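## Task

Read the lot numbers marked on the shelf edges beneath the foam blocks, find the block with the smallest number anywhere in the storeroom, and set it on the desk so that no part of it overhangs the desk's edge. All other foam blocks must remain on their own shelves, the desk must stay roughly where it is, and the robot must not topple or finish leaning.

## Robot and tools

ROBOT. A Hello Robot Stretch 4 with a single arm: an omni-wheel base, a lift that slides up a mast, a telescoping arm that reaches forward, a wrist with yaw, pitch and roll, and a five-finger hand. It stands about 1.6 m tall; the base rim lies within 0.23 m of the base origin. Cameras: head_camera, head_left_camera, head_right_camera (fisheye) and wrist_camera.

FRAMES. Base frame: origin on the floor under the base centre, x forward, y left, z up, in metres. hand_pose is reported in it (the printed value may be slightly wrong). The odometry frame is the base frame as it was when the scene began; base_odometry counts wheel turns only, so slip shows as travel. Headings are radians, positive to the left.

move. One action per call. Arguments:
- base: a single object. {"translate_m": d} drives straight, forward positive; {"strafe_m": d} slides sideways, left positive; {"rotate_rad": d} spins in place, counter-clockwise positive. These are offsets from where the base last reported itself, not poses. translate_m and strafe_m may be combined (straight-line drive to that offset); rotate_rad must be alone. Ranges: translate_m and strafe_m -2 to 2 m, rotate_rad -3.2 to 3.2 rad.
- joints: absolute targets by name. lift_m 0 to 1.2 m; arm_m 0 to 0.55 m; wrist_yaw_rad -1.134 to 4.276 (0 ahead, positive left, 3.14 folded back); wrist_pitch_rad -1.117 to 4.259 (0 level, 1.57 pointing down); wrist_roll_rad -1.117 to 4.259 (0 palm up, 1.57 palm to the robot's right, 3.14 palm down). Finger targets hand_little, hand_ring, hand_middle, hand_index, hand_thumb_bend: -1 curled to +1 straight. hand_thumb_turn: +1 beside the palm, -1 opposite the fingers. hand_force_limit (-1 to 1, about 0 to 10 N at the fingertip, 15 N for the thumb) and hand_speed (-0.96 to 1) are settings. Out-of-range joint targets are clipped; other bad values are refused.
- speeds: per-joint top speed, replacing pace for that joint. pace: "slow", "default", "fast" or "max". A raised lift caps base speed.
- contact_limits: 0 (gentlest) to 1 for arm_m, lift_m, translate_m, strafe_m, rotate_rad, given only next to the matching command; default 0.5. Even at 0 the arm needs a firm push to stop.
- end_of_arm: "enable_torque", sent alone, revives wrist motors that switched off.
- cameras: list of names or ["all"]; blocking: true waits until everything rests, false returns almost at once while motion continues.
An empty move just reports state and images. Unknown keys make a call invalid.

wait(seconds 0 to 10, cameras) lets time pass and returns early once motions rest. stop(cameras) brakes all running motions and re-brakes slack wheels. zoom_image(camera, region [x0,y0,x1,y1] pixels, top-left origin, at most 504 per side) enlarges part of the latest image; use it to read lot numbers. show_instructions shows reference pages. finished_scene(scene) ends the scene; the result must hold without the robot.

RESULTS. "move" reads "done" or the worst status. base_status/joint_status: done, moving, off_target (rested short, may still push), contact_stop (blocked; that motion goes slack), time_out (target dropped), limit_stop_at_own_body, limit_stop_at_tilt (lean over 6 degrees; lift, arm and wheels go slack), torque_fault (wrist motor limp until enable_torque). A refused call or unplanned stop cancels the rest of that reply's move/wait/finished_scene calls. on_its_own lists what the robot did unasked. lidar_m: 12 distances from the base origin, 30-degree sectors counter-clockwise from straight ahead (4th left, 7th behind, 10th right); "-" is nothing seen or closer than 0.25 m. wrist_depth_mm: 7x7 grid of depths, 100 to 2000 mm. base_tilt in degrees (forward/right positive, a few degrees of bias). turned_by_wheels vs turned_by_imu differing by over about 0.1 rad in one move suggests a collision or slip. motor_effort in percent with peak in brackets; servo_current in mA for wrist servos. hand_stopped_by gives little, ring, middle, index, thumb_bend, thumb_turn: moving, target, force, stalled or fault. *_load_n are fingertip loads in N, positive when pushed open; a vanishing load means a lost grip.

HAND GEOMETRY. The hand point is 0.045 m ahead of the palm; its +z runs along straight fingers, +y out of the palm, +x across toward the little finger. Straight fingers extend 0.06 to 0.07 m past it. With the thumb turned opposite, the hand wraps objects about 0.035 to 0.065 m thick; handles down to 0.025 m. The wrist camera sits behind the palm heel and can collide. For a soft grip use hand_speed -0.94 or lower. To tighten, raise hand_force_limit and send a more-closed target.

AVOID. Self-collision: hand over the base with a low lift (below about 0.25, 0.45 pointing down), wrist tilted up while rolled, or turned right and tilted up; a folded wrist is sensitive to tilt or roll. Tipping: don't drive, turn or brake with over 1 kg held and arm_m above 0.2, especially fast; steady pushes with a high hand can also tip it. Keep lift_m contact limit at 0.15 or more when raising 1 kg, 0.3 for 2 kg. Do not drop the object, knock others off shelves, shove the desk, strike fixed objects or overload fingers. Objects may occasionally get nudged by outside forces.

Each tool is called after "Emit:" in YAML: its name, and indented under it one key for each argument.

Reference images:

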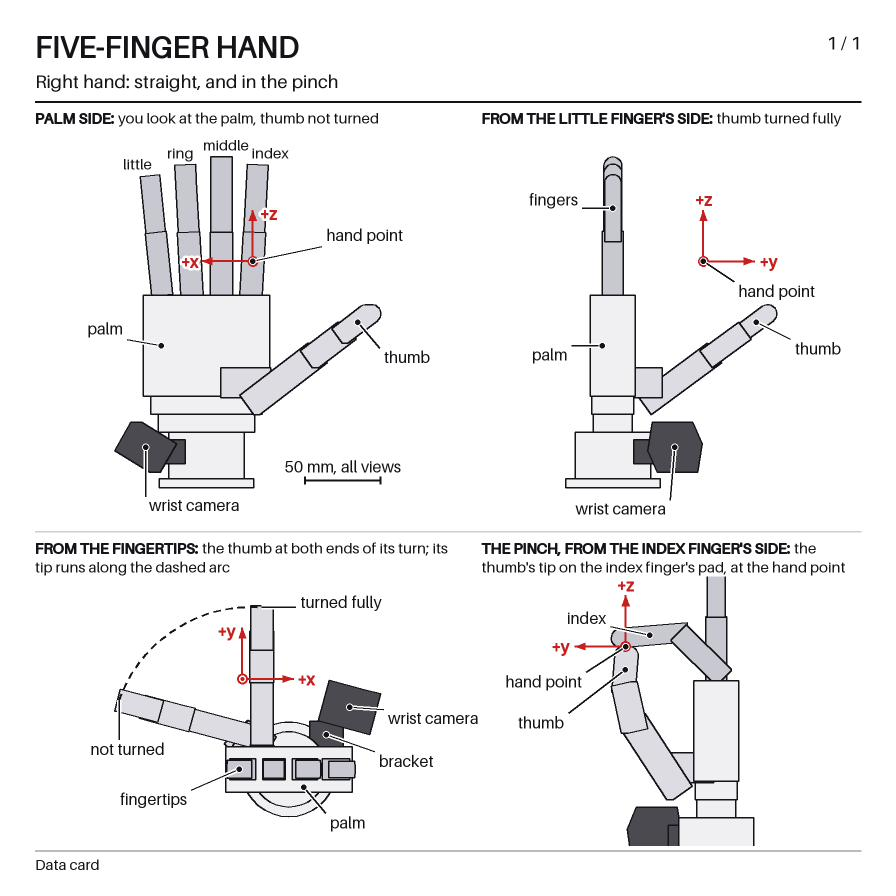

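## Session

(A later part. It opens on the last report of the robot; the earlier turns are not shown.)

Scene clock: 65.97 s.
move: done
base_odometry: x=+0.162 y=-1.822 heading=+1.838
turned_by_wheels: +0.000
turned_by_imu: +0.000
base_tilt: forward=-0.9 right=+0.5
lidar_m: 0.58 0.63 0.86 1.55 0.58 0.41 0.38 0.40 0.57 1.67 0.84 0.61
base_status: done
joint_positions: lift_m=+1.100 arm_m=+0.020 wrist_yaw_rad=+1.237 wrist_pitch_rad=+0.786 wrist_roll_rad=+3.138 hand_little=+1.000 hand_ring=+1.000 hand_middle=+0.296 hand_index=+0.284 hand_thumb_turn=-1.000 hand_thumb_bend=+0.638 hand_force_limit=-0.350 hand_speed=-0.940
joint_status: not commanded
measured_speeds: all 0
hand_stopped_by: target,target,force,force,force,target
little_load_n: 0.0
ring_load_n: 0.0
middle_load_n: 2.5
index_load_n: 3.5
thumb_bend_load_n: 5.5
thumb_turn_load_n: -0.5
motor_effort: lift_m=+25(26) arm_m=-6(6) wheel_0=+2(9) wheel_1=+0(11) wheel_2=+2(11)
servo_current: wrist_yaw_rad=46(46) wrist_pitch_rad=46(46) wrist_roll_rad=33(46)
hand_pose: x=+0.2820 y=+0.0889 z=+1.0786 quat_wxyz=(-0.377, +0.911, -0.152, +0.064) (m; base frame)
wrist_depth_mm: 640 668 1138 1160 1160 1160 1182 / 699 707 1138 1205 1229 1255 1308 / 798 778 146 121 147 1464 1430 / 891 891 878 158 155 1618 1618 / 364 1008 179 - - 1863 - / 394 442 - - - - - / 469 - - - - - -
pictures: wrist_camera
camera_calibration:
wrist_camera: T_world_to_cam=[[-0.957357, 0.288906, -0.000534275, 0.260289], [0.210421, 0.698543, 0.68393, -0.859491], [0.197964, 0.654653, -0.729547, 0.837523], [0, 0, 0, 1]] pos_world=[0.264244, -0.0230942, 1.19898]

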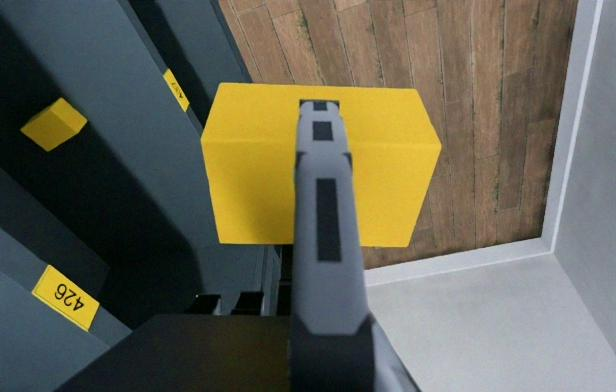

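Emit:
move:
  base: {"strafe_m": -2.0}
  joints: {"lift_m": 0.88}
  pace: "fast"

Emit:
move:
  base: {"strafe_m": -0.6}
  pace: "fast"
  cameras: ["head_left_camera", "wrist_camera"]

Scene clock: 73.73 s.
move: done
base_odometry: x=+2.091 y=-1.294 heading=+1.838
turned_by_wheels: +0.000
turned_by_imu: -0.009
base_tilt: forward=-1.0 right=+0.7
lidar_m: 0.56 0.61 0.86 1.62 0.58 0.42 0.38 0.41 0.62 1.11 1.16 1.59
base_status: done
joint_positions: lift_m=+0.880 arm_m=+0.020 wrist_yaw_rad=+1.237 wrist_pitch_rad=+0.786 wrist_roll_rad=+3.138 hand_little=+1.000 hand_ring=+1.000 hand_middle=+0.296 hand_index=+0.284 hand_thumb_turn=-1.000 hand_thumb_bend=+0.638 hand_force_limit=-0.350 hand_speed=-0.940
joint_status: all done
measured_speeds: all 0
hand_stopped_by: target,target,force,force,force,target
little_load_n: 0.0
ring_load_n: 0.0
middle_load_n: 2.5
index_load_n: 3.5
thumb_bend_load_n: 5.5
thumb_turn_load_n: 0.0
motor_effort: lift_m=+18(24) arm_m=-6(6) wheel_0=+2(14) wheel_1=+0(12) wheel_2=+0(3)
servo_current: wrist_yaw_rad=52(52) wrist_pitch_rad=39(52) wrist_roll_rad=26(46)
hand_pose: x=+0.2820 y=+0.0889 z=+0.8592 quat_wxyz=(-0.377, +0.911, -0.152, +0.064) (m; base frame)
wrist_depth_mm: - - 931 946 946 946 946 / - - 171 1025 991 1042 1060 / - - 145 121 146 1182 1182 / - - 158 158 154 1336 1397 / 647 654 178 - - 1576 1576 / - - 206 - - 1863 1863 / - - - - - - -
pictures: none

Scene clock: 76.57 s.
move: done
base_odometry: x=+2.670 y=-1.136 heading=+1.838
turned_by_wheels: +0.000
turned_by_imu: -0.003
base_tilt: forward=-0.8 right=+0.6
lidar_m: 2.06 0.75 0.86 1.62 0.61 0.43 0.39 0.43 0.53 0.49 0.54 0.72
base_status: done
joint_positions: lift_m=+0.880 arm_m=+0.020 wrist_yaw_rad=+1.237 wrist_pitch_rad=+0.786 wrist_roll_rad=+3.138 hand_little=+1.000 hand_ring=+1.000 hand_middle=+0.296 hand_index=+0.284 hand_thumb_turn=-1.000 hand_thumb_bend=+0.638 hand_force_limit=-0.350 hand_speed=-0.940
joint_status: not commanded
measured_speeds: all 0
hand_stopped_by: target,target,force,force,force,target
little_load_n: 0.0
ring_load_n: 0.0
middle_load_n: 2.5
index_load_n: 3.5
thumb_bend_load_n: 5.5
thumb_turn_load_n: -0.5
motor_effort: lift_m=+18(19) arm_m=-6(6) wheel_0=-2(13) wheel_1=+1(13) wheel_2=+0(2)
servo_current: wrist_yaw_rad=52(59) wrist_pitch_rad=26(46) wrist_roll_rad=33(39)
hand_pose: x=+0.2820 y=+0.0889 z=+0.8592 quat_wxyz=(-0.377, +0.911, -0.152, +0.064) (m; base frame)
wrist_depth_mm: 931 931 976 960 960 946 960 / 1042 1060 1025 1008 1008 1060 1025 / 1160 1160 146 121 147 1182 1182 / 1336 - 154 158 154 1336 1336 / 1537 820 768 - - 1537 1576 / 831 741 683 - - 1921 1863 / 699 - - - - - -
pictures: head_left_camera, wrist_camera
camera_calibration:
wrist_camera: T_world_to_cam=[[-0.957337, 0.288973, -0.000468997, 0.260104], [0.210512, 0.698516, 0.68393, -0.709462], [0.197965, 0.654653, -0.729547, 0.67746], [0, 0, 0, 1]] pos_world=[0.264244, -0.0230942, 0.979584]

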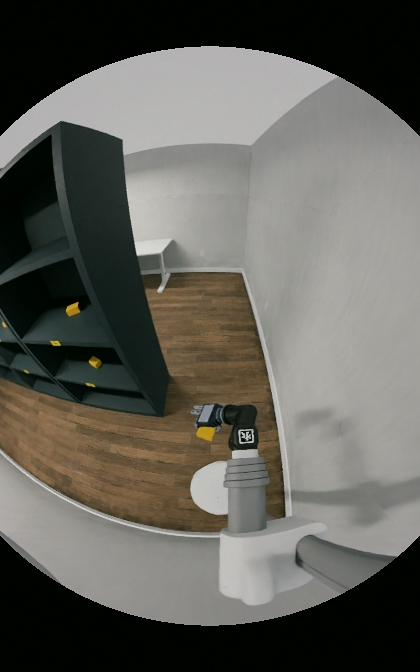

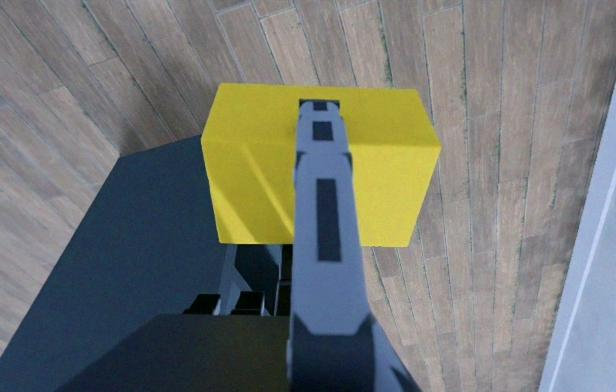

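Emit:
move:
  base: {"translate_m": 1.05}
  pace: "fast"

Emit:
move:
  base: {"translate_m": 1.0, "strafe_m": 0.96}
  pace: "fast"
  cameras: ["head_camera", "wrist_camera"]

Scene clock: 81.33 s.
move: done
base_odometry: x=+2.392 y=-0.123 heading=+1.838
turned_by_wheels: +0.000
turned_by_imu: -0.006
base_tilt: forward=-1.0 right=+0.6
lidar_m: 1.98 1.70 2.15 0.48 0.51 1.51 1.44 0.71 0.51 0.50 0.54 0.74
base_status: done
joint_positions: lift_m=+0.880 arm_m=+0.020 wrist_yaw_rad=+1.237 wrist_pitch_rad=+0.786 wrist_roll_rad=+3.138 hand_little=+1.000 hand_ring=+1.000 hand_middle=+0.296 hand_index=+0.284 hand_thumb_turn=-1.000 hand_thumb_bend=+0.638 hand_force_limit=-0.350 hand_speed=-0.940
joint_status: not commanded
measured_speeds: all 0
hand_stopped_by: target,target,force,force,force,target
little_load_n: 0.0
ring_load_n: 0.0
middle_load_n: 2.5
index_load_n: 3.0
thumb_bend_load_n: 5.5
thumb_turn_load_n: -0.5
motor_effort: lift_m=+19(19) arm_m=-6(6) wheel_0=+1(13) wheel_1=+3(8) wheel_2=+0(13)
servo_current: wrist_yaw_rad=46(52) wrist_pitch_rad=33(52) wrist_roll_rad=33(46)
hand_pose: x=+0.2820 y=+0.0889 z=+0.8592 quat_wxyz=(-0.377, +0.911, -0.152, +0.064) (m; base frame)
wrist_depth_mm: 931 960 946 946 946 946 946 / 1025 1042 1042 1008 1008 1008 798 / 1182 1182 146 121 147 768 715 / 1336 1336 1308 158 155 - 621 / 1576 1537 1537 179 - 1537 - / 1808 1863 1708 - - 1576 - / - - - - - - -
pictures: none

Scene clock: 86.27 s.
move: done
base_odometry: x=+1.203 y=+0.588 heading=+1.838
turned_by_wheels: +0.000
turned_by_imu: -0.001
base_tilt: forward=-1.0 right=+0.6
lidar_m: 0.47 0.51 0.74 2.80 1.45 1.03 0.97 1.04 1.52 1.42 1.51 0.50
base_status: done
joint_positions: lift_m=+0.880 arm_m=+0.020 wrist_yaw_rad=+1.237 wrist_pitch_rad=+0.786 wrist_roll_rad=+3.138 hand_little=+1.000 hand_ring=+1.000 hand_middle=+0.296 hand_index=+0.284 hand_thumb_turn=-1.000 hand_thumb_bend=+0.638 hand_force_limit=-0.350 hand_speed=-0.940
joint_status: not commanded
measured_speeds: all 0
hand_stopped_by: target,target,force,force,force,target
little_load_n: 0.0
ring_load_n: 0.0
middle_load_n: 2.5
index_load_n: 3.5
thumb_bend_load_n: 5.5
thumb_turn_load_n: -0.5
motor_effort: lift_m=+19(19) arm_m=-6(6) wheel_0=-2(8) wheel_1=+1(13) wheel_2=+0(12)
servo_current: wrist_yaw_rad=39(59) wrist_pitch_rad=33(46) wrist_roll_rad=26(46)
hand_pose: x=+0.2820 y=+0.0889 z=+0.8592 quat_wxyz=(-0.377, +0.911, -0.152, +0.064) (m; base frame)
wrist_depth_mm: 946 946 946 960 946 946 960 / 301 1060 1042 1008 1008 1042 1078 / 312 1182 146 121 147 1182 1160 / 345 373 1308 158 155 1336 1366 / 402 404 1464 - - 1537 1537 / 477 462 439 - - 1808 1863 / 591 - - - - - -
pictures: head_camera, wrist_camera
camera_calibration:
wrist_camera: T_world_to_cam=[[-0.957337, 0.288973, -0.000468997, 0.260104], [0.210512, 0.698516, 0.68393, -0.709462], [0.197965, 0.654653, -0.729547, 0.67746], [0, 0, 0, 1]] pos_world=[0.264244, -0.0230942, 0.979584]

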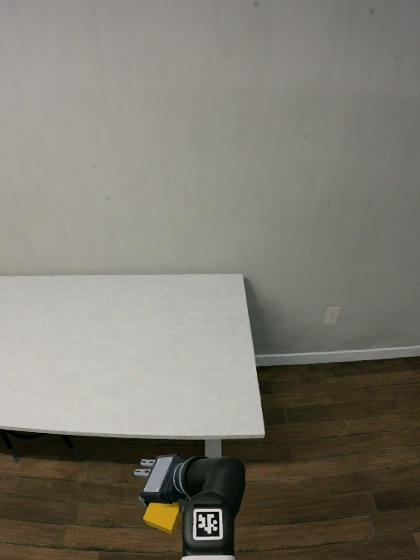

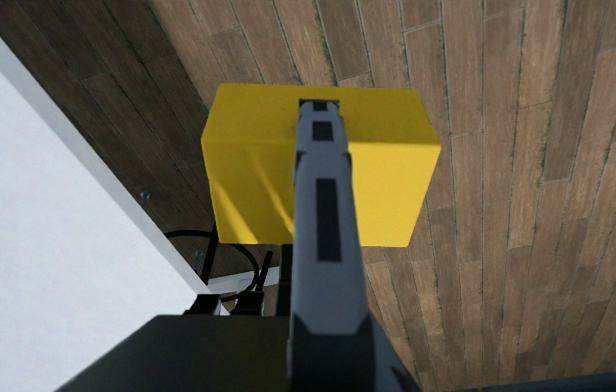

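Emit:
move:
  joints: {"arm_m": 0.38}

Emit:
move:
  joints: {"lift_m": 0.803}
  cameras: ["wrist_camera"]

Emit:
move:
  joints: {"lift_m": 0.789}
  pace: "slow"
  contact_limits: {"lift_m": 0.1}
  cameras: ["wrist_camera"]

Scene clock: 89.33 s.
move: done
base_odometry: x=+1.203 y=+0.588 heading=+1.838
turned_by_wheels: +0.000
turned_by_imu: -0.001
base_tilt: forward=-0.8 right=+0.6
lidar_m: 0.47 0.51 0.72 2.80 1.43 1.03 0.98 1.01 1.51 1.45 1.53 0.53
base_status: not commanded
joint_positions: lift_m=+0.880 arm_m=+0.380 wrist_yaw_rad=+1.237 wrist_pitch_rad=+0.786 wrist_roll_rad=+3.138 hand_little=+1.000 hand_ring=+1.000 hand_middle=+0.296 hand_index=+0.284 hand_thumb_turn=-1.000 hand_thumb_bend=+0.638 hand_force_limit=-0.350 hand_speed=-0.940
joint_status: all done
measured_speeds: all 0
hand_stopped_by: target,target,force,force,force,target
little_load_n: 0.0
ring_load_n: 0.0
middle_load_n: 2.5
index_load_n: 3.5
thumb_bend_load_n: 5.5
thumb_turn_load_n: 0.0
motor_effort: lift_m=+19(19) arm_m=+6(12) wheel_0=-2(2) wheel_1=+1(1) wheel_2=+0(1)
servo_current: wrist_yaw_rad=33(65) wrist_pitch_rad=33(39) wrist_roll_rad=39(46)
hand_pose: x=+0.6417 y=+0.0889 z=+0.8592 quat_wxyz=(-0.377, +0.911, -0.152, +0.064) (m; base frame)
wrist_depth_mm: 244 244 245 246 246 247 960 / 270 271 265 260 260 272 1078 / 301 303 147 121 147 304 1205 / 343 345 334 158 155 347 1336 / 397 397 397 180 - 402 1576 / 473 473 442 - - 477 1808 / 574 - - - - - -
pictures: none

Scene clock: 90.63 s.
move: done
base_odometry: x=+1.203 y=+0.588 heading=+1.838
turned_by_wheels: +0.000
turned_by_imu: +0.000
base_tilt: forward=-1.0 right=+0.6
lidar_m: 0.49 0.53 0.71 2.80 1.41 1.05 0.98 1.02 1.53 1.45 1.54 0.53
base_status: not commanded
joint_positions: lift_m=+0.803 arm_m=+0.380 wrist_yaw_rad=+1.237 wrist_pitch_rad=+0.786 wrist_roll_rad=+3.138 hand_little=+1.000 hand_ring=+1.000 hand_middle=+0.296 hand_index=+0.284 hand_thumb_turn=-1.000 hand_thumb_bend=+0.638 hand_force_limit=-0.350 hand_speed=-0.940
joint_status: all done
measured_speeds: all 0
hand_stopped_by: target,target,force,force,force,target
little_load_n: 0.0
ring_load_n: 0.0
middle_load_n: 2.5
index_load_n: 3.5
thumb_bend_load_n: 5.0
thumb_turn_load_n: 0.0
motor_effort: lift_m=+17(19) arm_m=+6(6) wheel_0=-2(2) wheel_1=+1(1) wheel_2=-1(1)
servo_current: wrist_yaw_rad=33(46) wrist_pitch_rad=46(46) wrist_roll_rad=39(39)
hand_pose: x=+0.6417 y=+0.0889 z=+0.7823 quat_wxyz=(-0.377, +0.911, -0.152, +0.064) (m; base frame)
wrist_depth_mm: 170 170 171 170 172 171 172 / 188 189 185 182 182 190 190 / 216 211 146 121 147 213 213 / 239 239 234 158 154 242 243 / 276 277 279 180 - 281 298 / 329 329 306 - - 332 1618 / 402 - - - - 407 -
pictures: wrist_camera
camera_calibration:
wrist_camera: T_world_to_cam=[[-0.957337, 0.288973, -0.000468997, 0.604326], [0.210512, 0.698516, 0.68393, -0.732568], [0.197965, 0.654653, -0.729547, 0.55017], [0, 0, 0, 1]] pos_world=[0.623844, -0.0230942, 0.902684]

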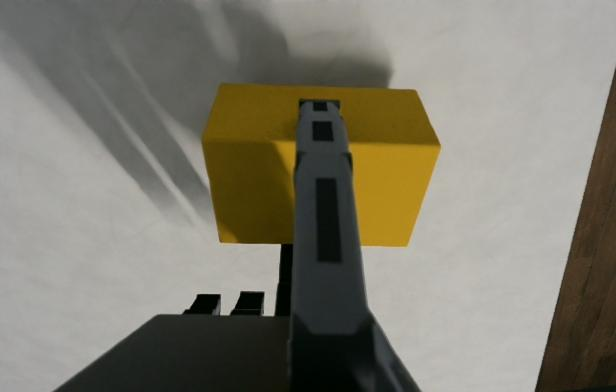

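Scene clock: 91.43 s.
move: done
base_odometry: x=+1.203 y=+0.588 heading=+1.838
turned_by_wheels: +0.000
turned_by_imu: +0.000
base_tilt: forward=-1.0 right=+0.6
lidar_m: 0.47 0.50 0.73 2.81 1.39 1.04 0.98 1.02 1.53 1.45 1.50 0.51
base_status: not commanded
joint_positions: lift_m=+0.789 arm_m=+0.380 wrist_yaw_rad=+1.237 wrist_pitch_rad=+0.786 wrist_roll_rad=+3.138 hand_little=+1.000 hand_ring=+1.000 hand_middle=+0.296 hand_index=+0.284 hand_thumb_turn=-1.000 hand_thumb_bend=+0.638 hand_force_limit=-0.350 hand_speed=-0.940
joint_status: all done
measured_speeds: all 0
hand_stopped_by: target,target,force,force,force,target
little_load_n: 0.0
ring_load_n: 0.0
middle_load_n: 2.5
index_load_n: 3.0
thumb_bend_load_n: 5.5
thumb_turn_load_n: -0.5
motor_effort: lift_m=+17(22) arm_m=+6(6) wheel_0=-2(2) wheel_1=+1(1) wheel_2=-1(1)
servo_current: wrist_yaw_rad=39(46) wrist_pitch_rad=26(39) wrist_roll_rad=33(46)
contact_limits: lift_m 0.1
hand_pose: x=+0.6417 y=+0.0889 z=+0.7683 quat_wxyz=(-0.377, +0.911, -0.152, +0.064) (m; base frame)
wrist_depth_mm: 157 160 158 160 158 158 158 / 173 174 171 167 168 176 176 / 194 194 146 121 147 196 196 / 220 222 215 158 155 222 224 / 255 254 256 180 - 259 258 / 303 303 282 - - 306 330 / 368 - - - - 377 1921
pictures: wrist_camera
camera_calibration:
wrist_camera: T_world_to_cam=[[-0.957337, 0.288973, -0.000468997, 0.60432], [0.210512, 0.698516, 0.68393, -0.722993], [0.197965, 0.654653, -0.729547, 0.539956], [0, 0, 0, 1]] pos_world=[0.623844, -0.0230942, 0.888684]

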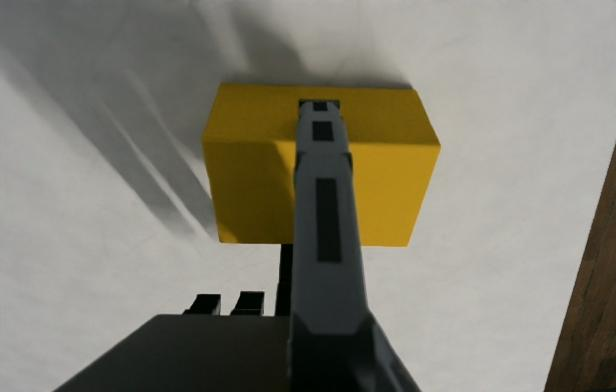

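Emit:
move:
  joints: {"lift_m": 0.7865}
  pace: "slow"
  contact_limits: {"lift_m": 0.1}

Emit:
move:
  joints: {"hand_speed": -0.85, "hand_index": 1.0, "hand_middle": 1.0, "hand_thumb_bend": 1.0}
  cameras: ["wrist_camera"]

Emit:
move:
  joints: {"lift_m": 0.88}
  cameras: ["wrist_camera", "head_camera"]

Scene clock: 92.50 s.
move: done
base_odometry: x=+1.203 y=+0.588 heading=+1.838
turned_by_wheels: +0.000
turned_by_imu: +0.000
base_tilt: forward=-0.9 right=+0.6
lidar_m: 0.47 0.53 0.73 2.79 1.43 1.02 0.96 1.03 1.50 1.46 1.51 0.53
base_status: not commanded
joint_positions: lift_m=+0.787 arm_m=+0.380 wrist_yaw_rad=+1.237 wrist_pitch_rad=+0.786 wrist_roll_rad=+3.138 hand_little=+1.000 hand_ring=+1.000 hand_middle=+0.296 hand_index=+0.284 hand_thumb_turn=-1.000 hand_thumb_bend=+0.638 hand_force_limit=-0.350 hand_speed=-0.940
joint_status: all done
measured_speeds: all 0
hand_stopped_by: target,target,force,force,force,target
little_load_n: 0.0
ring_load_n: 0.0
middle_load_n: 2.0
index_load_n: 3.0
thumb_bend_load_n: 5.5
thumb_turn_load_n: -0.5
motor_effort: lift_m=+16(19) arm_m=+6(6) wheel_0=-2(3) wheel_1=+1(1) wheel_2=+0(1)
servo_current: wrist_yaw_rad=26(46) wrist_pitch_rad=33(39) wrist_roll_rad=33(39)
contact_limits: lift_m 0.1
hand_pose: x=+0.6417 y=+0.0889 z=+0.7659 quat_wxyz=(-0.377, +0.911, -0.152, +0.064) (m; base frame)
wrist_depth_mm: 155 158 158 159 156 157 157 / 171 172 169 166 169 174 171 / 191 193 145 121 147 195 196 / 217 219 213 158 159 221 222 / 252 252 254 180 - 257 259 / 297 300 281 - - 309 319 / 366 - - - - 379 1983
pictures: none

Scene clock: 94.70 s.
move: done
base_odometry: x=+1.203 y=+0.588 heading=+1.838
turned_by_wheels: +0.000
turned_by_imu: -0.001
base_tilt: forward=-1.0 right=+0.6
lidar_m: 0.47 0.48 0.70 2.81 1.44 1.02 0.97 0.99 1.50 1.46 1.52 0.52
base_status: not commanded
joint_positions: lift_m=+0.787 arm_m=+0.380 wrist_yaw_rad=+1.237 wrist_pitch_rad=+0.786 wrist_roll_rad=+3.138 hand_little=+1.000 hand_ring=+1.000 hand_middle=+1.000 hand_index=+1.000 hand_thumb_turn=-1.000 hand_thumb_bend=+1.000 hand_force_limit=-0.350 hand_speed=-0.850
joint_status: all done
measured_speeds: all 0
hand_stopped_by: target,target,target,target,target,target
little_load_n: -0.5
ring_load_n: 0.0
middle_load_n: 0.0
index_load_n: 0.0
thumb_bend_load_n: 0.0
thumb_turn_load_n: 0.0
motor_effort: lift_m=+17(17) arm_m=+6(6) wheel_0=-2(3) wheel_1=+1(1) wheel_2=+0(1)
servo_current: wrist_yaw_rad=39(52) wrist_pitch_rad=33(39) wrist_roll_rad=39(46)
contact_limits: lift_m 0.1
hand_pose: x=+0.6417 y=+0.0889 z=+0.7658 quat_wxyz=(-0.377, +0.911, -0.152, +0.064) (m; base frame)
wrist_depth_mm: 154 157 155 155 156 156 156 / 170 170 167 121 168 173 169 / 190 191 145 142 146 193 194 / 216 217 165 157 154 220 221 / 250 250 252 253 - 256 257 / 297 297 277 - - 306 330 / 362 - - - - 375 -
pictures: wrist_camera
camera_calibration:
wrist_camera: T_world_to_cam=[[-0.957337, 0.288973, -0.000468997, 0.604318], [0.210512, 0.698516, 0.68393, -0.721283], [0.197965, 0.654653, -0.729547, 0.538133], [0, 0, 0, 1]] pos_world=[0.623844, -0.0230942, 0.886184]

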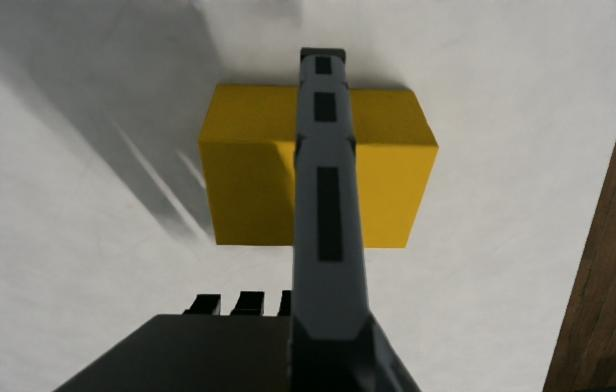

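Scene clock: 96.10 s.
move: done
base_odometry: x=+1.203 y=+0.588 heading=+1.838
turned_by_wheels: +0.000
turned_by_imu: -0.001
base_tilt: forward=-0.9 right=+0.6
lidar_m: 0.48 0.52 0.72 2.81 1.44 1.03 0.96 1.00 1.51 1.44 1.50 0.53
base_status: not commanded
joint_positions: lift_m=+0.880 arm_m=+0.380 wrist_yaw_rad=+1.237 wrist_pitch_rad=+0.786 wrist_roll_rad=+3.138 hand_little=+1.000 hand_ring=+1.000 hand_middle=+1.000 hand_index=+1.000 hand_thumb_turn=-1.000 hand_thumb_bend=+1.000 hand_force_limit=-0.350 hand_speed=-0.850
joint_status: all done
measured_speeds: all 0
hand_stopped_by: target,target,target,target,target,target
little_load_n: 0.0
ring_load_n: -0.5
middle_load_n: 0.0
index_load_n: 0.0
thumb_bend_load_n: 0.0
thumb_turn_load_n: 0.0
motor_effort: lift_m=+26(33) arm_m=+6(6) wheel_0=-2(2) wheel_1=+0(1) wheel_2=+0(1)
servo_current: wrist_yaw_rad=33(46) wrist_pitch_rad=39(46) wrist_roll_rad=39(46)
hand_pose: x=+0.6417 y=+0.0889 z=+0.8586 quat_wxyz=(-0.377, +0.911, -0.152, +0.064) (m; base frame)
wrist_depth_mm: 243 245 239 227 241 247 931 / 268 270 265 121 273 273 1060 / 301 301 301 238 303 304 1182 / 343 343 342 345 - 347 1366 / 394 397 397 399 - 402 1576 / 466 469 439 - - 477 1863 / 569 - - - - - -
pictures: head_camera, wrist_camera
camera_calibration:
wrist_camera: T_world_to_cam=[[-0.957337, 0.288973, -0.000468997, 0.604362], [0.210512, 0.698516, 0.68393, -0.784752], [0.197965, 0.654653, -0.729547, 0.605835], [0, 0, 0, 1]] pos_world=[0.623844, -0.0230942, 0.978984]

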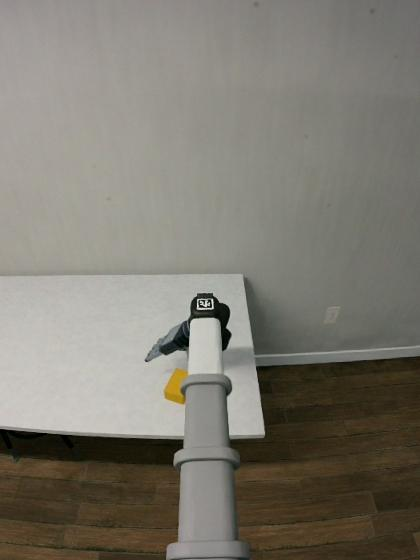

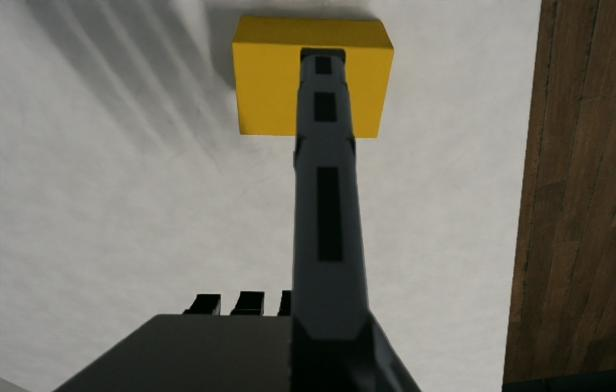

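The block is resting on the desk, well away from the edges.

Emit:
finished_scene:
  scene: 2

The scene is finished: the task was done.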